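# Move corn cob from pot to blue plate

## Task

Lift the corn cob out of the pot and set it down on the blue plate, with the pot's lid still sitting on the pot at the end, and with neither gripper in contact with the lid or the cob when finished.

## Robot and tools

ROBOT. Two six-joint arms, left_arm and right_arm, each with a two-finger gripper. Every row of numbers covers both arms: 14 values, first left_arm (waist, shoulder, elbow, wrist pitch, wrist yaw, wrist roll, opening), then right_arm in the same order. Use that order only, not the URDF joint names.

FRAMES. The scene frame has its origin at table-top height, midway between the nominal arm bases; +z is up, +x points out over the table, and left_arm sits on the +y side (arm names do not match image sides). Calibrated bases: left_arm at (-0.053, +0.306, +0.024) m, right_arm at (+0.008, -0.233, +0.044) m, both nearly unrotated. Each arm's reported hand position and quaternion are in that arm's own base frame, not the scene frame, and may be off by a few centimetres, more at long reach. end_effector_position is the point between the finger pads, roughly 1 cm short of the fingertips; fingers point along the gripper's +z and open along its y.

JOINT NUMBERS IN A ROW. The six joint values are scaled offsets in [-1, 1], added to the arm's current Joint targets (shown in each result), not absolute angles and not offsets from the previous row. Value 1.0 equals 2.811 rad for waist and shoulder, 2.53 rad for elbow, 2.575 rad for wrist pitch, 8.12 rad for wrist yaw, 9.528 rad for wrist roll. Stated joint ranges (rad): waist -2.880 to 2.880, shoulder 0.000 to 3.142, elbow 0.000 to 3.019, wrist pitch -1.693 to 1.571, wrist yaw -1.571 to 1.571, wrist roll -2.094 to 2.094; real ends may differ by up to 0.084 rad. Requests beyond an end by more than 0.084 rad get the action rejected for both arms; otherwise the joint is clipped and the result may say "joint sent to its limit". To keep an arm still, send 0 for its joints.

OPENING. The seventh value per arm is absolute: +1 fully open (pad gap 0.094 m), -1 closed. To leave a gripper unchanged resend its current command (see Tool commands); writing 0 means half-open. grip_measured uses the same scale; the gripper squeezes hard (about 50-64 N per pad) once commanded roughly 0.05 below the reading at first contact (0.11 or more for round parts). Release by commanding well above grip_measured.

TOOLS.
execute_actions(actions, cameras): actions is a list of actions; each action is a table of up to 15 rows, one row per 1/30 s step, the last row held to fill 15 steps. Offsets in every row of an action count from the targets at that action's start; each new action starts again from the current targets, so repeating an offset moves further. Empty actions just reports state (and images). cameras: list of names, ["all"], [] or null.
move(target, speed, blend, opening_speed, blocking, cameras): target is one 14-number row or a list of up to 15 rows, each measured from the Joint targets at the move's start (not from the previous row). Joints are interpolated together, so grippers travel on curves, with no collision avoidance. speed: rad/s of the joint with farthest to go, 0.01 to 12.57, default 0.5, single or per target. blend: corner-rounding radius in rad for lists. opening_speed: rate of finger command change per second, at least 0.2; use a low value when grasping something fragile. blocking=false returns after about 0.5 s while it runs. The result adds a "move:" line: done, off_target (at rest more than 0.035 rad from target), moving, held, or fault, plus limits=held if steps were withheld. done does not prove there is no contact.
wait(seconds, cameras): 0 to 10 s, arms hold their commands; a running move continues.
stop(cameras): brakes a running move; needs braking room.
zoom_image(camera, region): camera is cam_head_left or cam_head_right (both 672x504); region [x0, y0, x1, y1] in pixels from the top-left, at most 504x504.
read_manual(section): licence text only.
finished_scene(scene): ends the current scene given its number; irreversible.

RESULTS. Joint positions and velocities per arm list six joints (rad, rad/s) then pad gap (m). Joint targets are the base for your next offsets. "joint command not followed" means the clearance check altered or withheld targets. Joint torques include gravity, have offsets and noise; joints 3 and 4 wrap at ±28 N m. Motor heat rises from holding loads, reaching out, or pushing against something; MOTOR HOT appears at 85 °C, and at 100 °C that arm goes limp for 30-60 s. Each step a joint target can lead its measured angle only by a fixed amount, and targets that would move the gripper over 110 mm are scaled back, so big motions need several actions.

CAMERAS. cam_head_left and cam_head_right are fixed head cameras with calibration given in the scene frame; they may be shifted slightly.

AVOID. Dropping the cob or releasing it while it moves, fast impacts, pressing into the table, pot or lid, gripper-to-gripper contact or clamping the other arm's fingers, and anything leaving the table. If an arm is stuck pressing, command its targets back past its measured positions. Open fully and lift clear at the end so neither gripper touches cob or lid.

Each tool is called after "Call:" as name(argument=value, ...) on one line, values as JSON.

## Session

Call:
execute_actions(actions=[])

Scene clock: 0.00 s.
left_arm: end_effector_position=(+0.5605, -0.0848, +0.2469) grip_measured=+1.000 end_effector_quat_wxyz=(+0.409, +0.055, +0.855, +0.314) | right_arm: end_effector_position=(+0.9310, -0.0112, +0.3094) grip_measured=+1.000 end_effector_quat_wxyz=(+0.717, +0.276, +0.604, +0.213)
Joint positions: left_arm=[-0.371 1.48 1.116 -0.385 -0.81 0.127 0.094] | right_arm=[0.017 2.274 2.022 0.373 0.156 0.699 0.094]
Joint velocities: within noise
Joint torques (N m): no reading
Motor temperatures (°C): left_arm=[32 32 29 29 30 26 28] | right_arm=[26 30 30 28 29 27 25]
Heat: left arm: hottest waist 32 °C; right arm: hottest shoulder 30 °C.
Joint targets: left_arm=[-0.371 1.479 1.142 -0.380 -0.810 0.127] | right_arm=[0.017 2.261 2.053 0.380 0.156 0.699]
Tool commands: left_gripper/opening=+1.0 right_gripper/opening=+1.0

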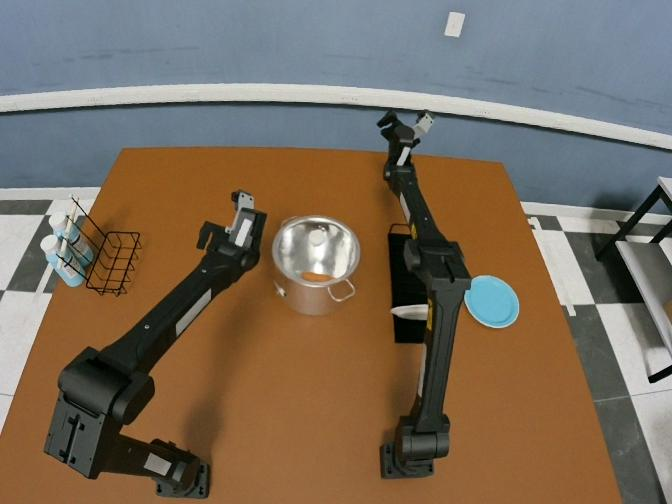

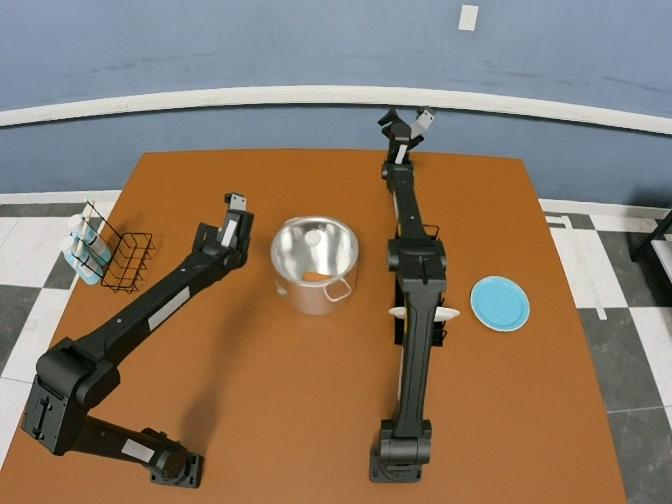

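Call:
zoom_image(camera="cam_head_left", region=[250, 190, 380, 330])

Call:
zoom_image(camera="cam_head_right", region=[250, 190, 380, 330])

Call:
zoom_image(camera="cam_head_right", region=[370, 210, 550, 360])

Scaled by 3.600 from the camera's 672x504 image, which has a finer 960x720 frame.

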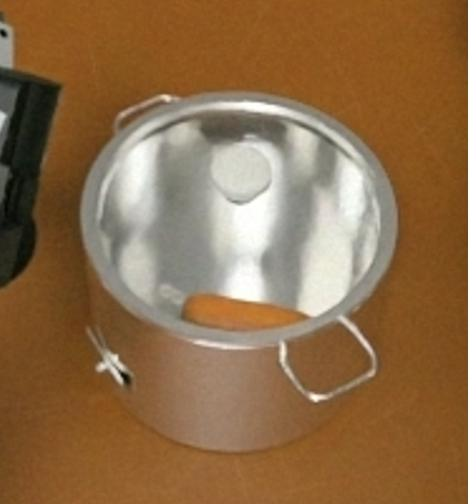

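Scaled by 3.600 from the camera's 672x504 image, which has a finer 960x720 frame.

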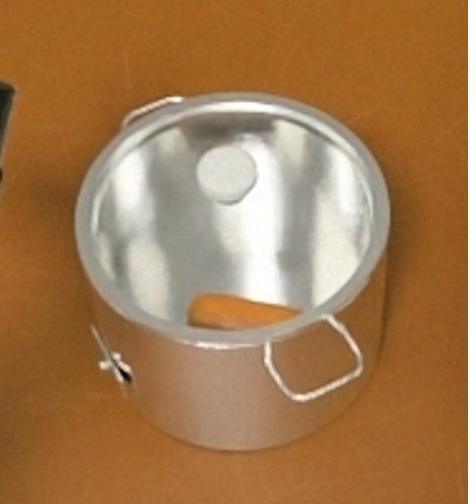

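Scaled by 2.800 from the camera's 672x504 image, which has a finer 960x720 frame.

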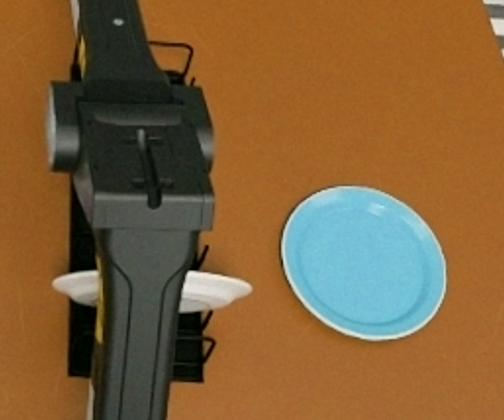

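Call:
zoom_image(camera="cam_head_left", region=[190, 180, 290, 280])

Call:
zoom_image(camera="cam_head_right", region=[370, 90, 450, 170])

Scaled by 5.040 from the camera's 672x504 image, which has a finer 960x720 frame.

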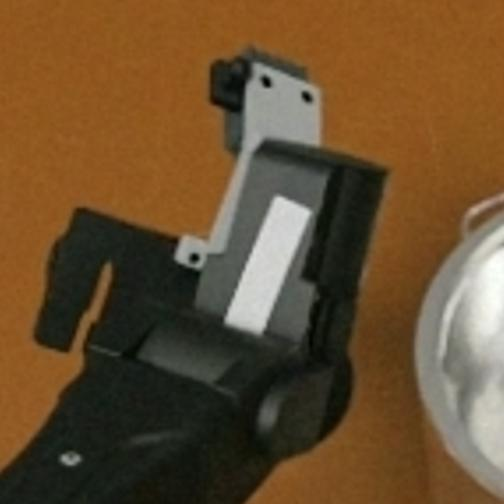

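Scaled by 6.300 from the camera's 672x504 image, which has a finer 960x720 frame.

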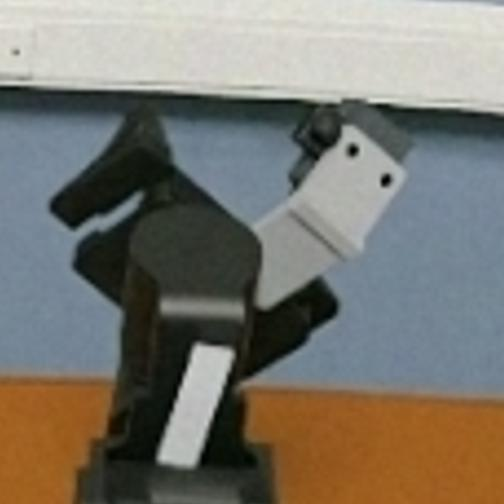

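Call:
move(target=[-0.0477,0.1288,0.2838,-0.3258,0.0998,-0.0133,1,-0.006,-0.2657,-0.23,-0.7408,-0.0192,-0.1962,1], speed=1.0, cameras=["all"])

Scene clock: 118.30 s.
left_arm: end_effector_position=(+0.5670, -0.3057, +0.2418) grip_measured=+1.000 end_effector_quat_wxyz=(+0.166, +0.249, +0.953, -0.039) | right_arm: end_effector_position=(+0.4548, +0.0062, +0.2470) grip_measured=+1.000 end_effector_quat_wxyz=(+0.000, -0.554, +0.832, -0.001)
Joint positions: left_arm=[-0.495 1.816 1.796 -1.208 -0.004 0.016 0.094] | right_arm=[0.016 1.527 1.477 -1.52 0.003 -1.159 0.094]
Joint torques (N m): left_arm=[-2.73 -15.27 15.19 0.92 0.14 -0.17] | right_arm=[-0.56 -13.1 6.74 0.03 -0.32 -0.17]
Motor temperatures (°C): left_arm=[32 34 38 29 29 26 28] | right_arm=[26 35 40 28 28 27 25]
Heat: left arm: hottest elbow 38 °C; right arm: hottest elbow 40 °C.
Joint targets: left_arm=[-0.505 1.841 1.860 -1.219 0.000 0.000] | right_arm=[0.000 1.514 1.471 -1.527 0.000 -1.171]
move: off_target (left_arm); left_arm: the elbow is farthest, 0.064 rad from its target

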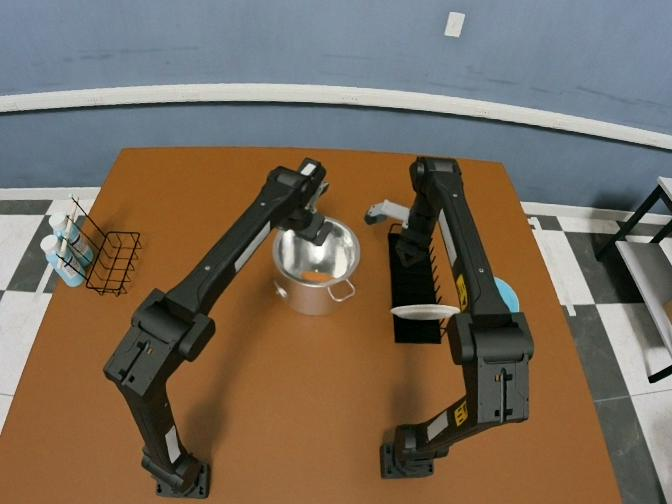

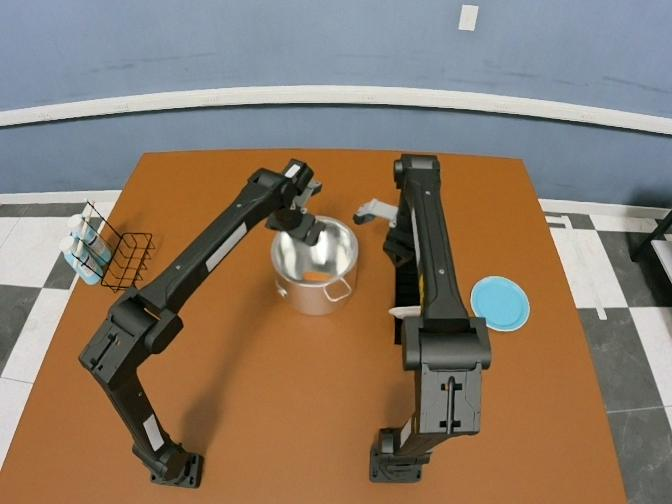

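Call:
zoom_image(camera="cam_head_left", region=[260, 180, 380, 300])

Call:
zoom_image(camera="cam_head_right", region=[260, 180, 380, 300])

Scaled by 4.200 from the camera's 672x504 image, which has a finer 960x720 frame.

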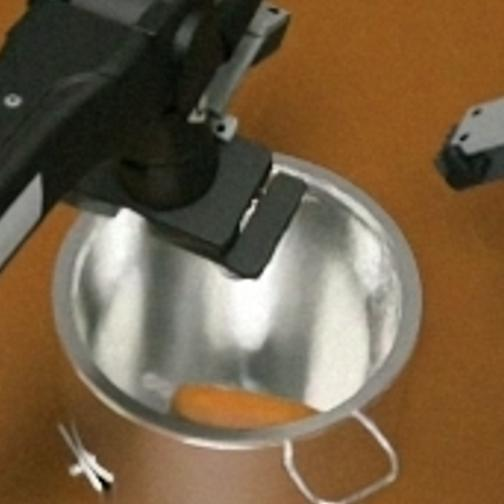

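Scaled by 4.200 from the camera's 672x504 image, which has a finer 960x720 frame.

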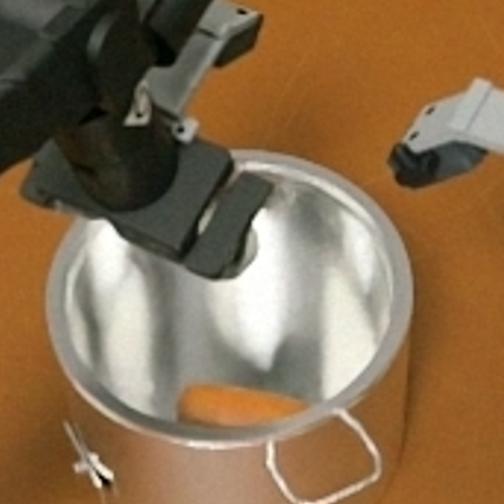

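Call:
move(target=[-0.0036,0.0245,0.004,0.0268,0,-0.0017,1,0,0,0,0,0,0,1], speed=0.5, cameras=["all"])

Call:
zoom_image(camera="cam_head_left", region=[260, 180, 380, 300])

Call:
zoom_image(camera="cam_head_right", region=[260, 180, 380, 300])

Scene clock: 151.30 s.
left_arm: end_effector_position=(+0.5833, -0.3211, +0.2087) grip_measured=+1.000 end_effector_quat_wxyz=(+0.160, +0.245, +0.955, -0.040) | right_arm: end_effector_position=(+0.4548, +0.0062, +0.2470) grip_measured=+1.000 end_effector_quat_wxyz=(+0.000, -0.554, +0.832, -0.001)
Joint positions: left_arm=[-0.503 1.889 1.817 -1.167 -0.001 0 0.094] | right_arm=[0.016 1.527 1.477 -1.52 0.003 -1.16 0.094]
Joint torques (N m): left_arm=[-2.78 -16.38 14.08 2.04 0.06 -0.12] | right_arm=[-0.5 -13.04 6.74 0.03 -0.32 -0.17]
Heat: left arm: hottest elbow 40 °C; right arm: hottest elbow 38 °C.
Joint targets: left_arm=[-0.515 1.910 1.870 -1.150 0.000 -0.016] | right_arm=[0.000 1.514 1.471 -1.528 0.000 -1.171]
move: off_target (left_arm); left_arm: the elbow is farthest, 0.054 rad from its target

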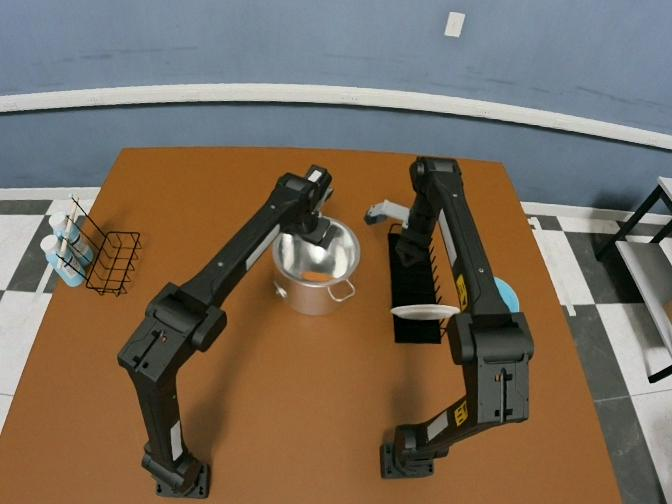

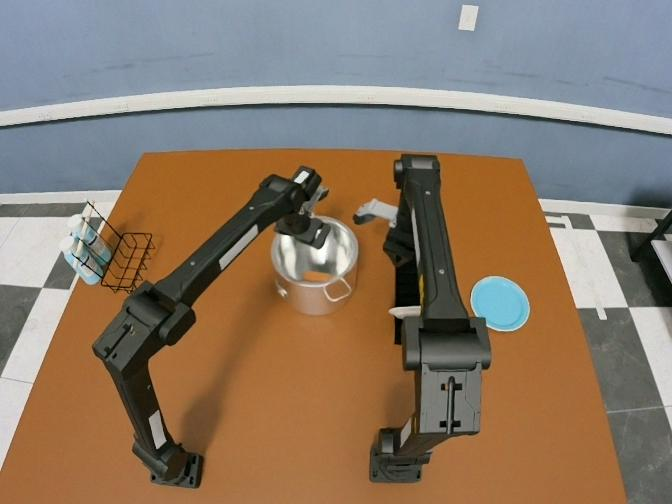

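Scaled by 4.200 from the camera's 672x504 image, which has a finer 960x720 frame.

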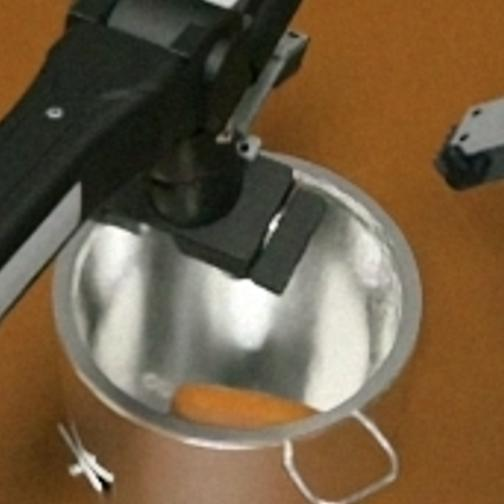

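Scaled by 4.200 from the camera's 672x504 image, which has a finer 960x720 frame.

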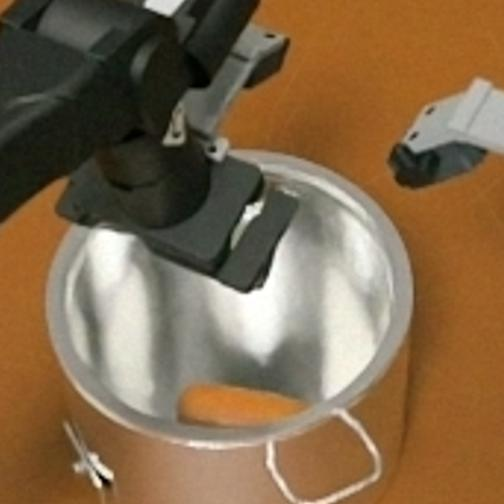

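Call:
move(target=[0,0.0167,-0.004,0.0377,0,0,1,0,0,0,0,0,0,1], speed=0.2, cameras=["all"])

Call:
zoom_image(camera="cam_head_left", region=[260, 180, 380, 300])

Call:
zoom_image(camera="cam_head_right", region=[260, 180, 380, 300])

Scene clock: 161.97 s.
left_arm: end_effector_position=(+0.6030, -0.3331, +0.2050) grip_measured=+1.000 end_effector_quat_wxyz=(+0.196, +0.244, +0.948, -0.051) | right_arm: end_effector_position=(+0.4548, +0.0062, +0.2470) grip_measured=+1.000 end_effector_quat_wxyz=(+0.000, -0.554, +0.832, -0.001)
Joint positions: left_arm=[-0.504 1.907 1.817 -1.072 0.002 0 0.094] | right_arm=[0.016 1.527 1.477 -1.52 0.003 -1.16 0.094]
Joint torques (N m): left_arm=[-2.55 -14.33 13.49 2.36 -0.11 -0.13] | right_arm=[-0.56 -13.1 6.74 0.03 -0.32 -0.17]
Motor temperatures (°C): left_arm=[31 35 43 28 29 26 28] | right_arm=[26 35 37 28 28 27 25]
Heat: left arm: hottest elbow 43 °C; right arm: hottest elbow 37 °C.
Joint targets: left_arm=[-0.515 1.957 1.860 -1.053 0.000 -0.016] | right_arm=[0.000 1.514 1.471 -1.528 0.000 -1.171]
move: off_target (left_arm); left_arm: the shoulder is farthest, 0.049 rad from its target

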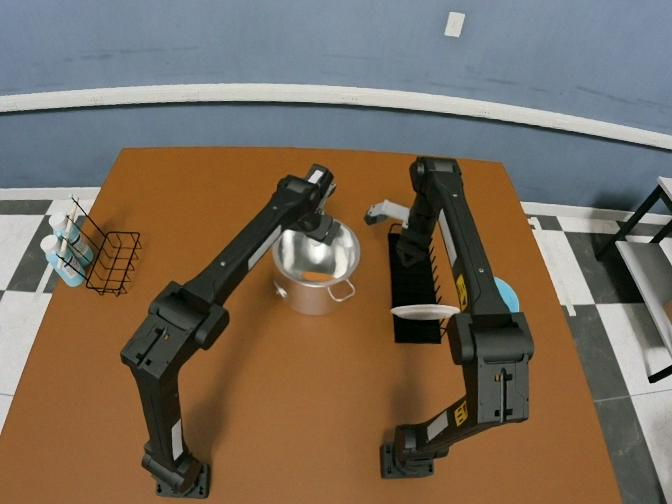

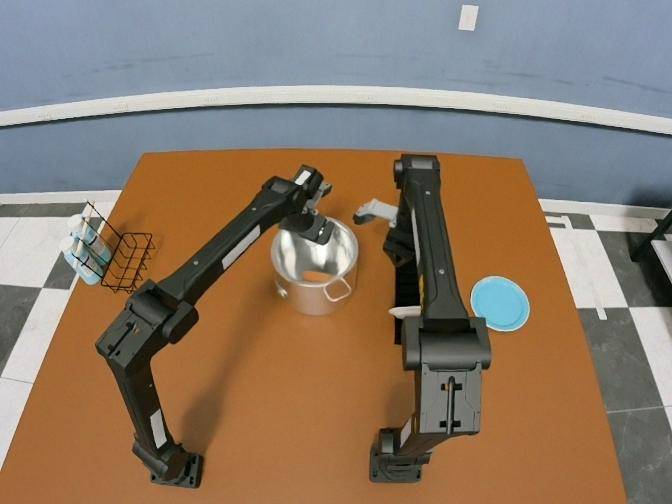

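Scaled by 4.200 from the camera's 672x504 image, which has a finer 960x720 frame.

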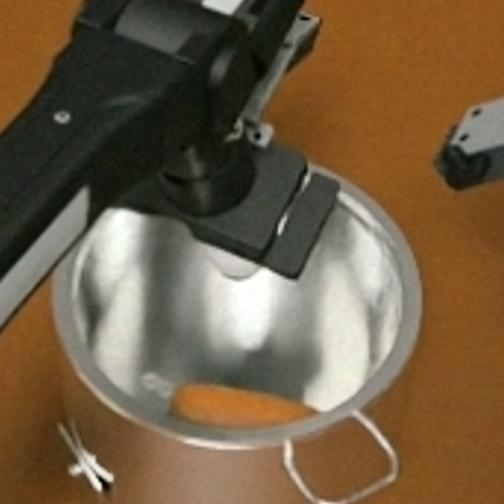

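Scaled by 4.200 from the camera's 672x504 image, which has a finer 960x720 frame.

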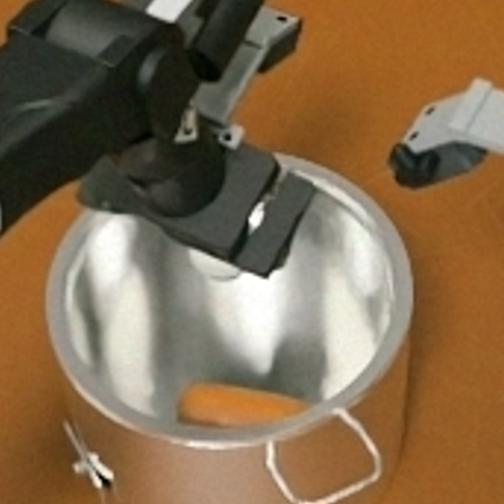

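Call:
move(target=[0,0.0125,0,0,0,0,1,0,0,0,0,0,0,1], speed=0.15, cameras=["all"])

Call:
zoom_image(camera="cam_head_left", region=[260, 180, 380, 300])

Scene clock: 169.83 s.
left_arm: end_effector_position=(+0.6059, -0.3354, +0.2029) grip_measured=+1.000 end_effector_quat_wxyz=(+0.195, +0.244, +0.948, -0.053) | right_arm: end_effector_position=(+0.4548, +0.0062, +0.2470) grip_measured=+1.000 end_effector_quat_wxyz=(+0.000, -0.554, +0.832, -0.001)
Joint positions: left_arm=[-0.504 1.919 1.828 -1.072 0.005 0 0.094] | right_arm=[0.016 1.527 1.477 -1.52 0.003 -1.16 0.094]
Joint torques (N m): left_arm=[-2.32 -12.57 12.55 2.25 -0.16 -0.11] | right_arm=[-0.56 -13.04 6.75 0.03 -0.32 -0.17]
Heat: left arm: hottest elbow 44 °C; right arm: hottest elbow 37 °C.
Joint targets: left_arm=[-0.515 1.992 1.860 -1.053 0.000 -0.016] | right_arm=[0.000 1.514 1.471 -1.528 0.000 -1.171]
move: off_target (left_arm); left_arm: the shoulder is farthest, 0.074 rad from its target

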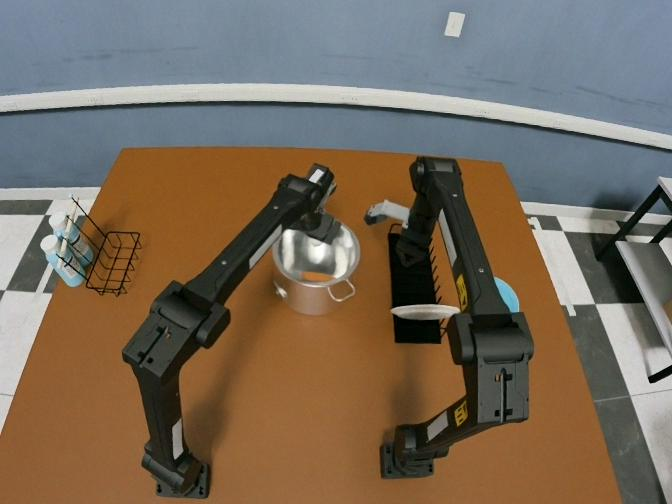

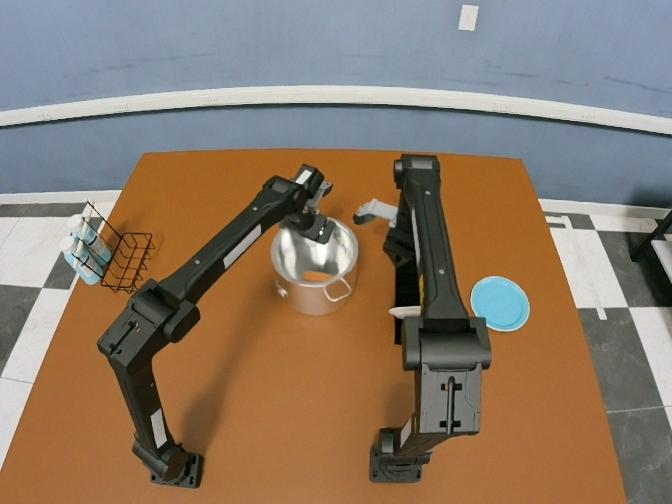

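Scaled by 4.200 from the camera's 672x504 image, which has a finer 960x720 frame.

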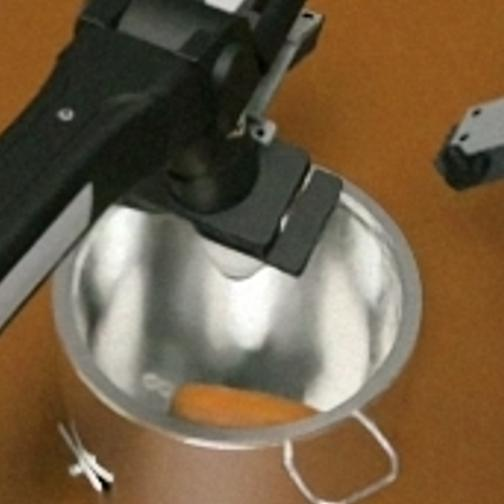

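Call:
move(target=[0,-0.0238,0,0,0,0,1,0,0,0,0,0,0,1], speed=0.15)

Call:
move(target=[0,0,0,0,0,0,-0.35,0,0,0,0,0,0,1], opening_speed=0.4, cameras=["all"])

Call:
zoom_image(camera="cam_head_left", region=[260, 180, 380, 300])

Call:
zoom_image(camera="cam_head_right", region=[260, 180, 380, 300])

Scene clock: 213.47 s.
left_arm: end_effector_position=(+0.6058, -0.3354, +0.2039) grip_measured=+1.000 end_effector_quat_wxyz=(+0.196, +0.244, +0.948, -0.053) | right_arm: end_effector_position=(+0.4548, +0.0062, +0.2470) grip_measured=+1.000 end_effector_quat_wxyz=(+0.000, -0.554, +0.832, -0.001)
Joint positions: left_arm=[-0.504 1.917 1.828 -1.072 0.005 -0.001 0.094] | right_arm=[0.016 1.527 1.477 -1.52 0.003 -1.16 0.094]
Joint torques (N m): left_arm=[-2.96 -17.73 12.25 2.4 -0.19 -0.12] | right_arm=[-0.5 -13.04 6.75 0.03 -0.32 -0.17]
Heat: left arm: hottest elbow 45 °C; right arm: hottest elbow 36 °C.
Joint targets: left_arm=[-0.515 1.925 1.860 -1.053 0.000 -0.016] | right_arm=[0.000 1.514 1.471 -1.528 0.000 -1.171]
move: done

Scene clock: 217.07 s.
left_arm: end_effector_position=(+0.6008, -0.3503, +0.2053) grip_measured=-0.141 end_effector_quat_wxyz=(+0.202, +0.253, +0.944, -0.058) | right_arm: end_effector_position=(+0.4548, +0.0062, +0.2470) grip_measured=+1.000 end_effector_quat_wxyz=(+0.000, -0.554, +0.832, -0.001)
Joint positions: left_arm=[-0.526 1.917 1.828 -1.059 0.006 -0.004 0.04] | right_arm=[0.016 1.527 1.477 -1.52 0.003 -1.16 0.094]
Joint torques (N m): left_arm=[-0.79 -17.44 12.37 1.76 -0.22 -0.06] | right_arm=[-0.56 -13.04 6.75 0.03 -0.32 -0.17]
Heat: left arm: hottest elbow 45 °C; right arm: hottest elbow 36 °C.
Joint targets: left_arm=[-0.515 1.925 1.860 -1.053 0.000 -0.016] | right_arm=[0.000 1.514 1.471 -1.528 0.000 -1.171]
move: done

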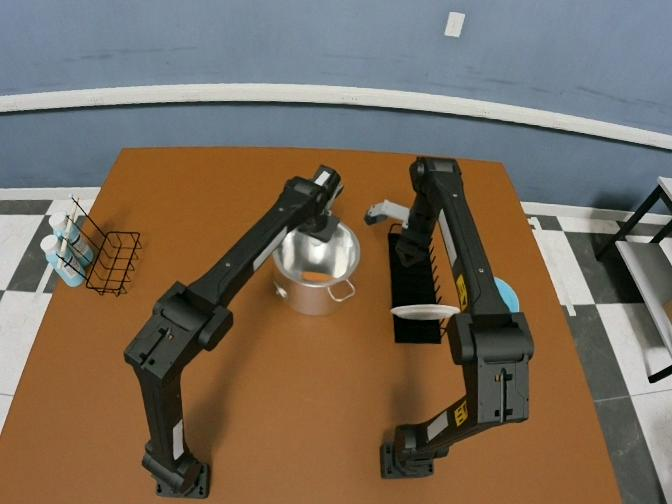

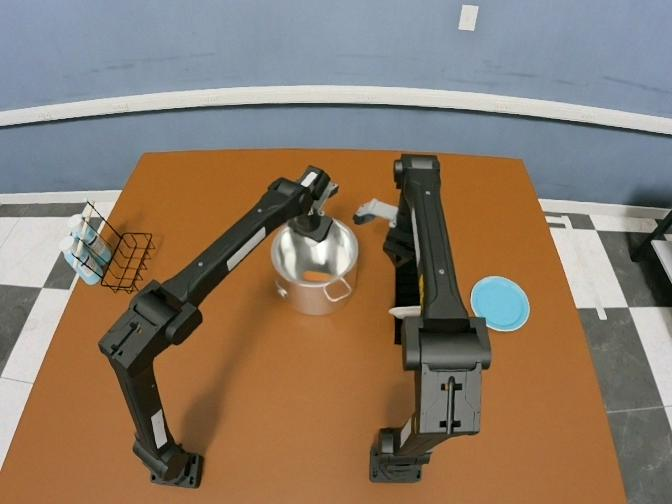

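Scaled by 4.200 from the camera's 672x504 image, which has a finer 960x720 frame.

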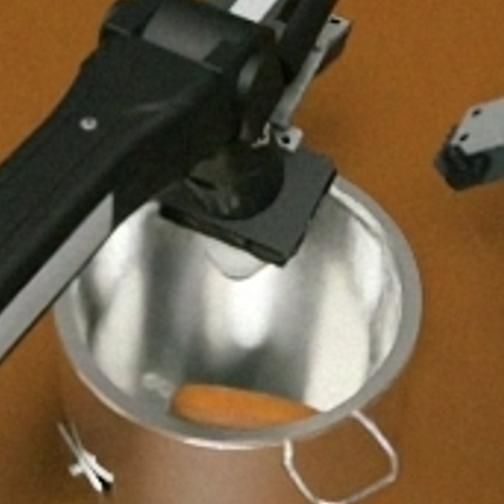

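Scaled by 4.200 from the camera's 672x504 image, which has a finer 960x720 frame.

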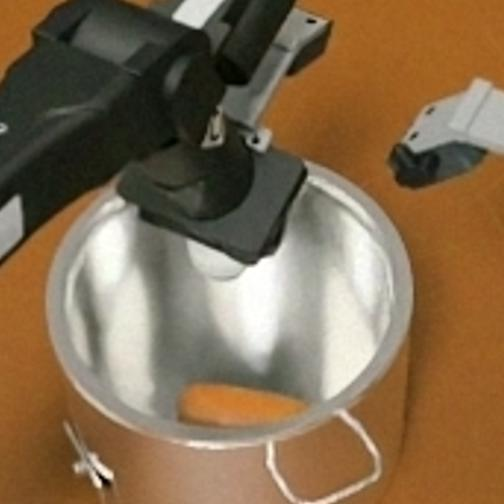

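Call:
move(target=[-0.0078,-0.0356,0,-0.0388,0,0,-0.35,0,0,0,0,0,0,1], speed=0.15, cameras=["all"])

Call:
zoom_image(camera="cam_head_left", region=[240, 160, 400, 330])

Scene clock: 228.90 s.
left_arm: end_effector_position=(+0.5814, -0.3394, +0.2167) grip_measured=-0.143 end_effector_quat_wxyz=(+0.175, +0.255, +0.950, -0.049) | right_arm: end_effector_position=(+0.4548, +0.0062, +0.2470) grip_measured=+1.000 end_effector_quat_wxyz=(+0.000, -0.554, +0.832, -0.001)
Joint positions: left_arm=[-0.527 1.887 1.828 -1.146 0.004 -0.004 0.04] | right_arm=[0.016 1.527 1.477 -1.52 0.003 -1.16 0.094]
Joint torques (N m): left_arm=[-1.79 -23.18 12.16 1.21 -0.15 -0.09] | right_arm=[-0.56 -13.04 6.75 0.03 -0.32 -0.17]
Heat: left arm: hottest elbow 45 °C; right arm: hottest elbow 36 °C.
Joint targets: left_arm=[-0.537 1.825 1.860 -1.153 0.000 -0.016] | right_arm=[0.000 1.514 1.471 -1.528 0.000 -1.171]
move: off_target (left_arm); left_arm: the shoulder is farthest, 0.062 rad from its target

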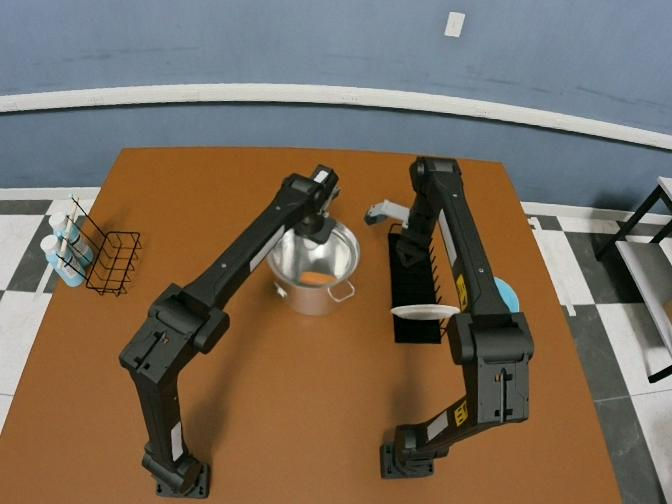

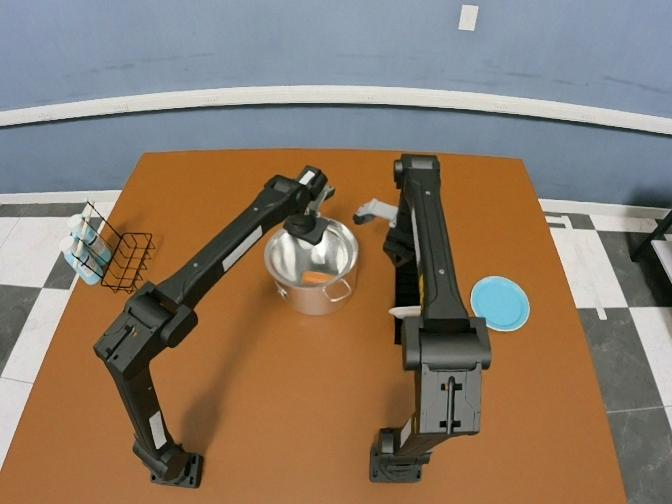

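Scaled by 2.965 from the camera's 672x504 image, which has a finer 960x720 frame.

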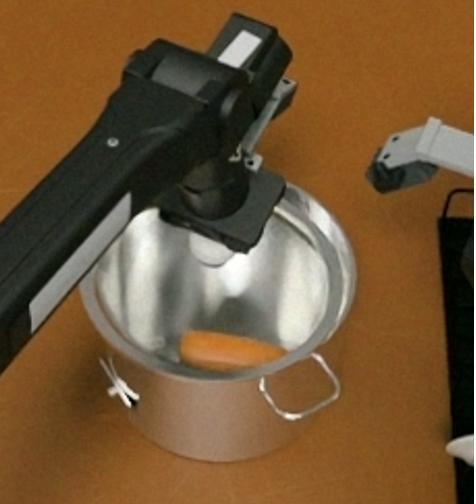

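Call:
move(target=[0,-0.0445,0,-0.0408,0,0,-0.35,0,0,0,0,0,0,1], speed=0.25, cameras=["all"])

Call:
zoom_image(camera="cam_head_left", region=[240, 160, 400, 330])

Scene clock: 239.17 s.
left_arm: end_effector_position=(+0.5434, -0.3173, +0.3020) grip_measured=-0.143 end_effector_quat_wxyz=(+0.195, +0.254, +0.946, -0.055) | right_arm: end_effector_position=(+0.4548, +0.0062, +0.2470) grip_measured=+1.000 end_effector_quat_wxyz=(+0.000, -0.554, +0.832, -0.001)
Joint positions: left_arm=[-0.527 1.736 1.828 -1.254 0.004 -0.004 0.04] | right_arm=[0.016 1.527 1.477 -1.52 0.003 -1.16 0.094]
Joint torques (N m): left_arm=[-2.26 -18.2 12.23 1.29 -0.11 -0.09] | right_arm=[-0.5 -13.1 6.75 0.03 -0.32 -0.17]
Heat: left arm: hottest elbow 45 °C; right arm: hottest elbow 36 °C.
Joint targets: left_arm=[-0.537 1.700 1.860 -1.258 0.000 -0.016] | right_arm=[0.000 1.514 1.471 -1.528 0.000 -1.171]
move: off_target (left_arm); left_arm: the shoulder is farthest, 0.036 rad from its target

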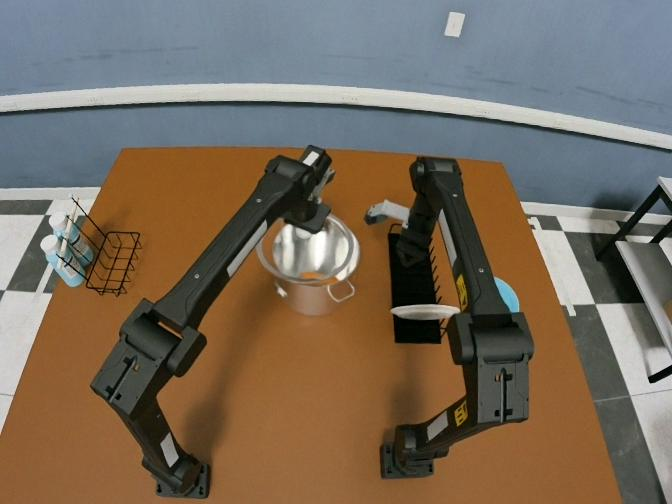

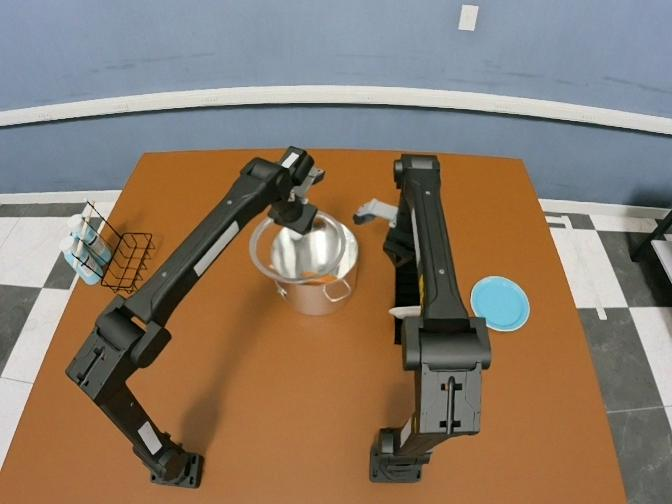

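Scaled by 2.965 from the camera's 672x504 image, which has a finer 960x720 frame.

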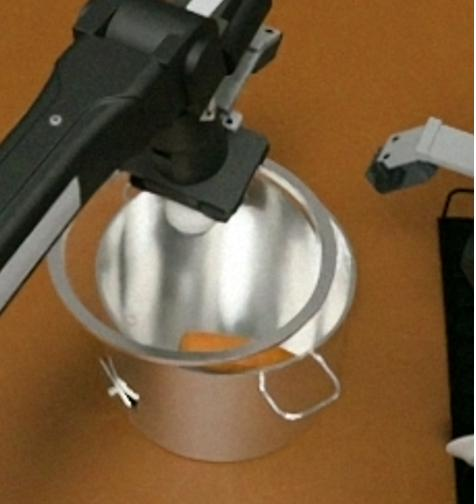

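Call:
move(target=[0.2134,0,0,0,0,0,-0.35,0,0,0,0,0,0,1], speed=0.5, cameras=["all"])

Call:
zoom_image(camera="cam_head_left", region=[250, 190, 380, 330])

Call:
zoom_image(camera="cam_head_right", region=[250, 190, 380, 330])

Scene clock: 250.10 s.
left_arm: end_effector_position=(+0.6276, +0.0459, +0.3020) grip_measured=-0.143 end_effector_quat_wxyz=(+0.203, -0.038, +0.978, +0.008) | right_arm: end_effector_position=(+0.4548, +0.0062, +0.2470) grip_measured=+1.000 end_effector_quat_wxyz=(+0.000, -0.554, +0.832, -0.001)
Joint positions: left_arm=[0.073 1.736 1.828 -1.254 -0.002 -0.004 0.04] | right_arm=[0.016 1.527 1.477 -1.52 0.003 -1.16 0.094]
Joint torques (N m): left_arm=[-3.14 -19.25 12.63 1.17 0.07 -0.1] | right_arm=[-0.5 -13.1 6.74 0.03 -0.32 -0.17]
Heat: left arm: hottest elbow 45 °C; right arm: hottest elbow 36 °C.
Joint targets: left_arm=[0.063 1.700 1.860 -1.258 0.000 -0.016] | right_arm=[0.000 1.514 1.471 -1.528 0.000 -1.171]
move: off_target (left_arm); left_arm: the shoulder is farthest, 0.036 rad from its target

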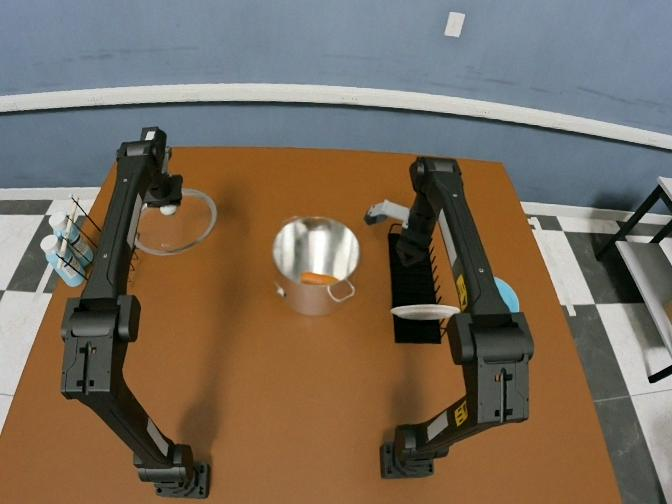

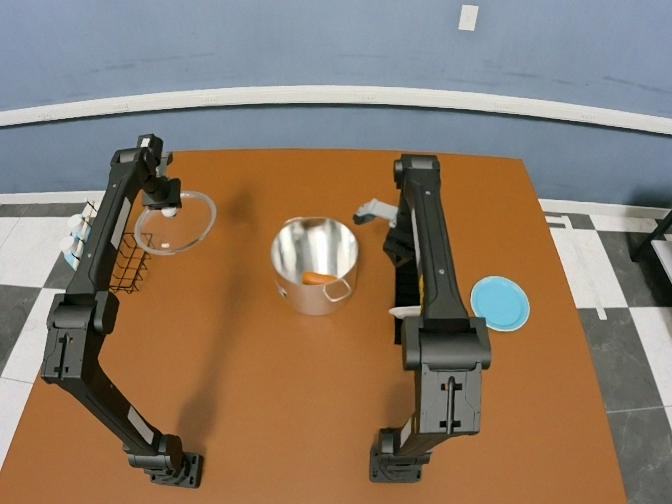

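Scaled by 3.600 from the camera's 672x504 image, which has a finer 960x720 frame.

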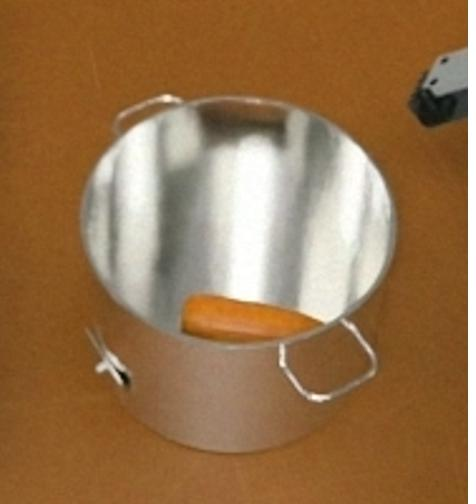

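Scaled by 3.600 from the camera's 672x504 image, which has a finer 960x720 frame.

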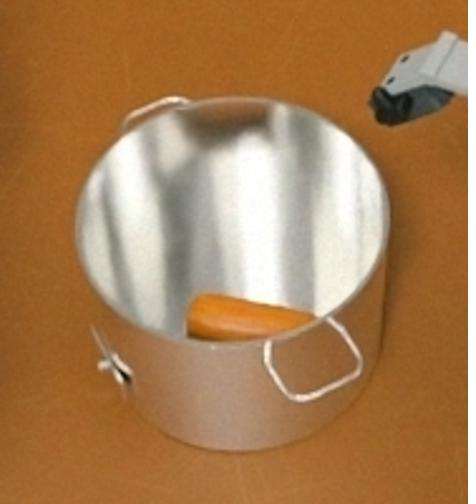

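Call:
move(target=[0,0,0,0,0,0,-0.35,0.1217,0.1245,0.1095,0.0299,0,0.0132,0.45], speed=0.5, cameras=["all"])

Call:
zoom_image(camera="cam_head_left", region=[250, 190, 380, 330])

Call:
zoom_image(camera="cam_head_right", region=[250, 190, 380, 330])

Scene clock: 283.40 s.
left_arm: end_effector_position=(+0.6276, +0.0459, +0.3020) grip_measured=-0.143 end_effector_quat_wxyz=(+0.203, -0.038, +0.978, +0.008) | right_arm: end_effector_position=(+0.5248, +0.1874, +0.1622) grip_measured=+0.452 end_effector_quat_wxyz=(-0.028, -0.644, +0.764, +0.010)
Joint positions: left_arm=[0.073 1.736 1.828 -1.254 -0.002 -0.004 0.04] | right_arm=[0.344 1.863 1.689 -1.458 0.001 -1.057 0.068]
Joint torques (N m): left_arm=[-1.9 -19.19 12.46 1.36 0.04 -0.11] | right_arm=[0.44 -16.21 11.43 0.5 -0.24 0.07]
Heat: left arm: hottest elbow 46 °C; right arm: hottest elbow 36 °C.
Joint targets: left_arm=[0.063 1.700 1.860 -1.258 0.000 -0.016] | right_arm=[0.342 1.864 1.749 -1.450 0.000 -1.045]
move: off_target (left_arm, right_arm); left_arm: the shoulder is farthest, 0.036 rad from its target; right_arm: the elbow is farthest, 0.059 rad from its target

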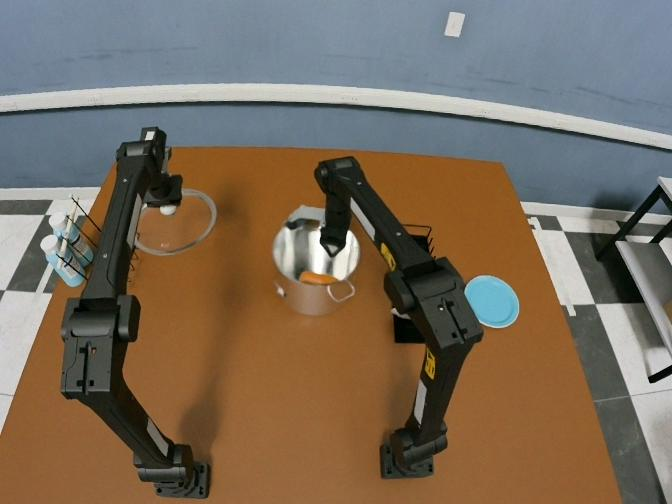

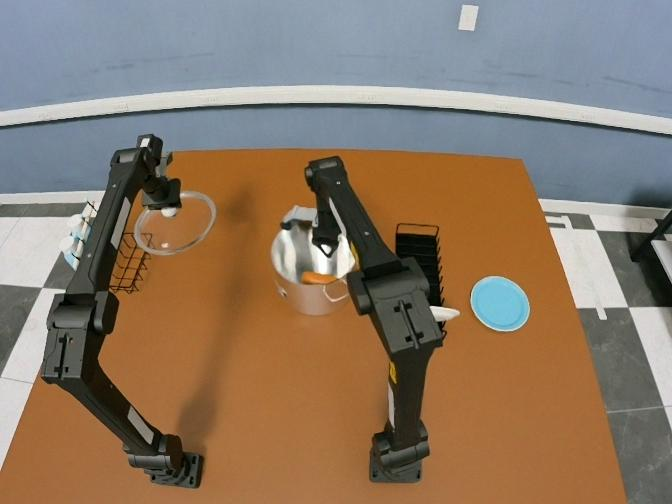

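Scaled by 3.600 from the camera's 672x504 image, which has a finer 960x720 frame.

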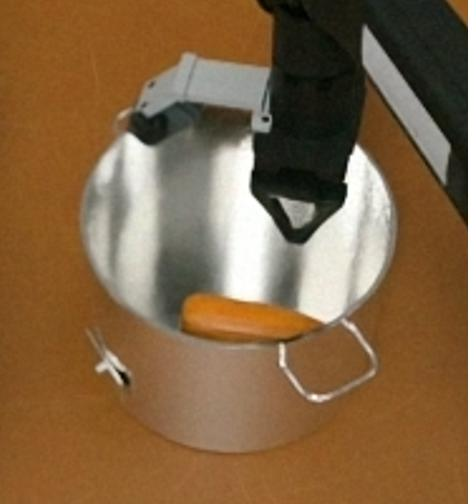

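Scaled by 3.600 from the camera's 672x504 image, which has a finer 960x720 frame.

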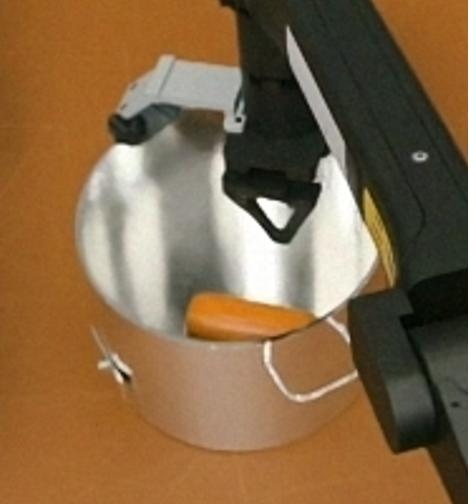

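Call:
move(target=[0,0,0,0,0,0,-0.35,-0.003,0.0221,-0.0802,0.101,0,0,0.45], speed=0.3, cameras=["all"])

Call:
zoom_image(camera="cam_head_left", region=[250, 190, 380, 330])

Call:
zoom_image(camera="cam_head_right", region=[250, 190, 380, 330])

Scene clock: 303.30 s.
left_arm: end_effector_position=(+0.6276, +0.0459, +0.3020) grip_measured=-0.143 end_effector_quat_wxyz=(+0.203, -0.038, +0.978, +0.008) | right_arm: end_effector_position=(+0.5382, +0.1922, +0.0773) grip_measured=+0.452 end_effector_quat_wxyz=(-0.001, -0.644, +0.765, +0.000)
Joint positions: left_arm=[0.073 1.736 1.828 -1.254 -0.002 -0.004 0.04] | right_arm=[0.344 1.924 1.55 -1.2 0.001 -1.056 0.068]
Joint torques (N m): left_arm=[-2.73 -18.96 12.55 1.2 0.05 -0.1] | right_arm=[-0.15 -16.5 6.32 0.73 -0.23 0.05]
Heat: left arm: hottest elbow 46 °C; right arm: hottest elbow 36 °C.
Joint targets: left_arm=[0.063 1.700 1.860 -1.258 0.000 -0.016] | right_arm=[0.334 1.926 1.545 -1.190 0.000 -1.045]
move: off_target (left_arm); left_arm: the shoulder is farthest, 0.036 rad from its target

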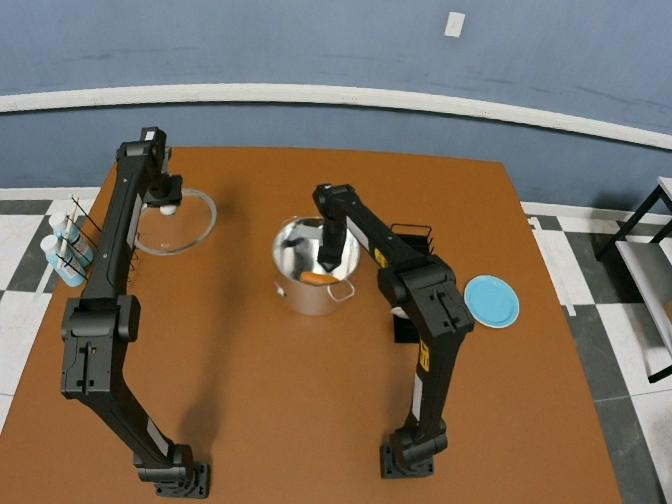

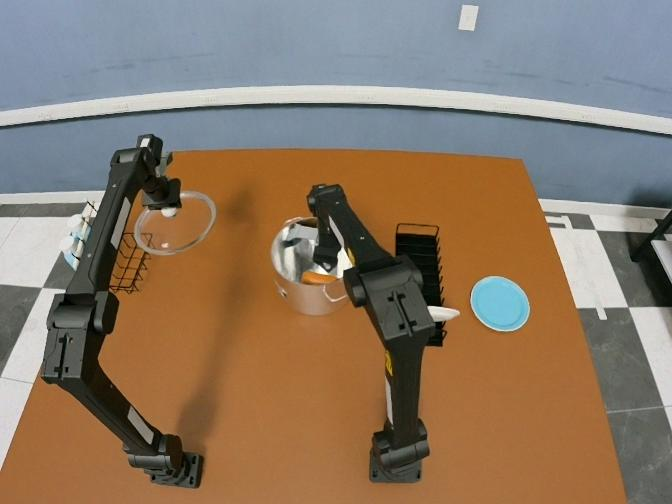

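Scaled by 3.600 from the camera's 672x504 image, which has a finer 960x720 frame.

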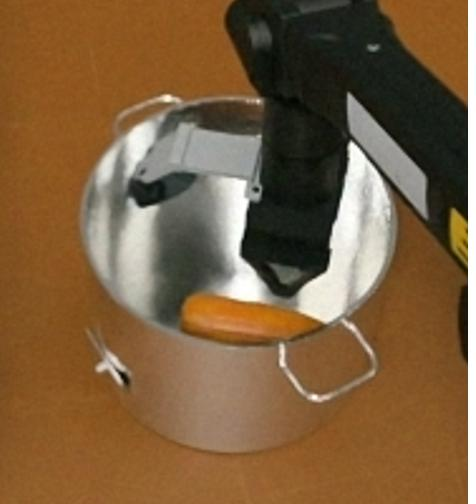

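Scaled by 3.600 from the camera's 672x504 image, which has a finer 960x720 frame.

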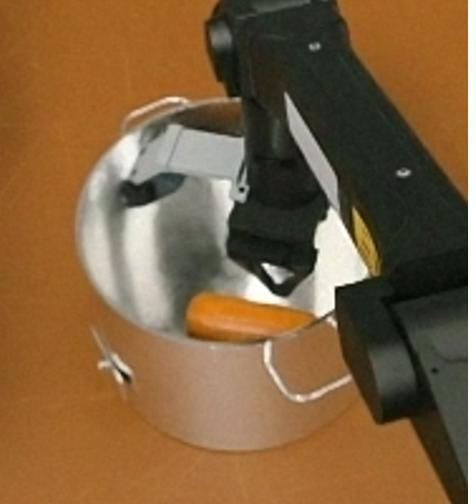

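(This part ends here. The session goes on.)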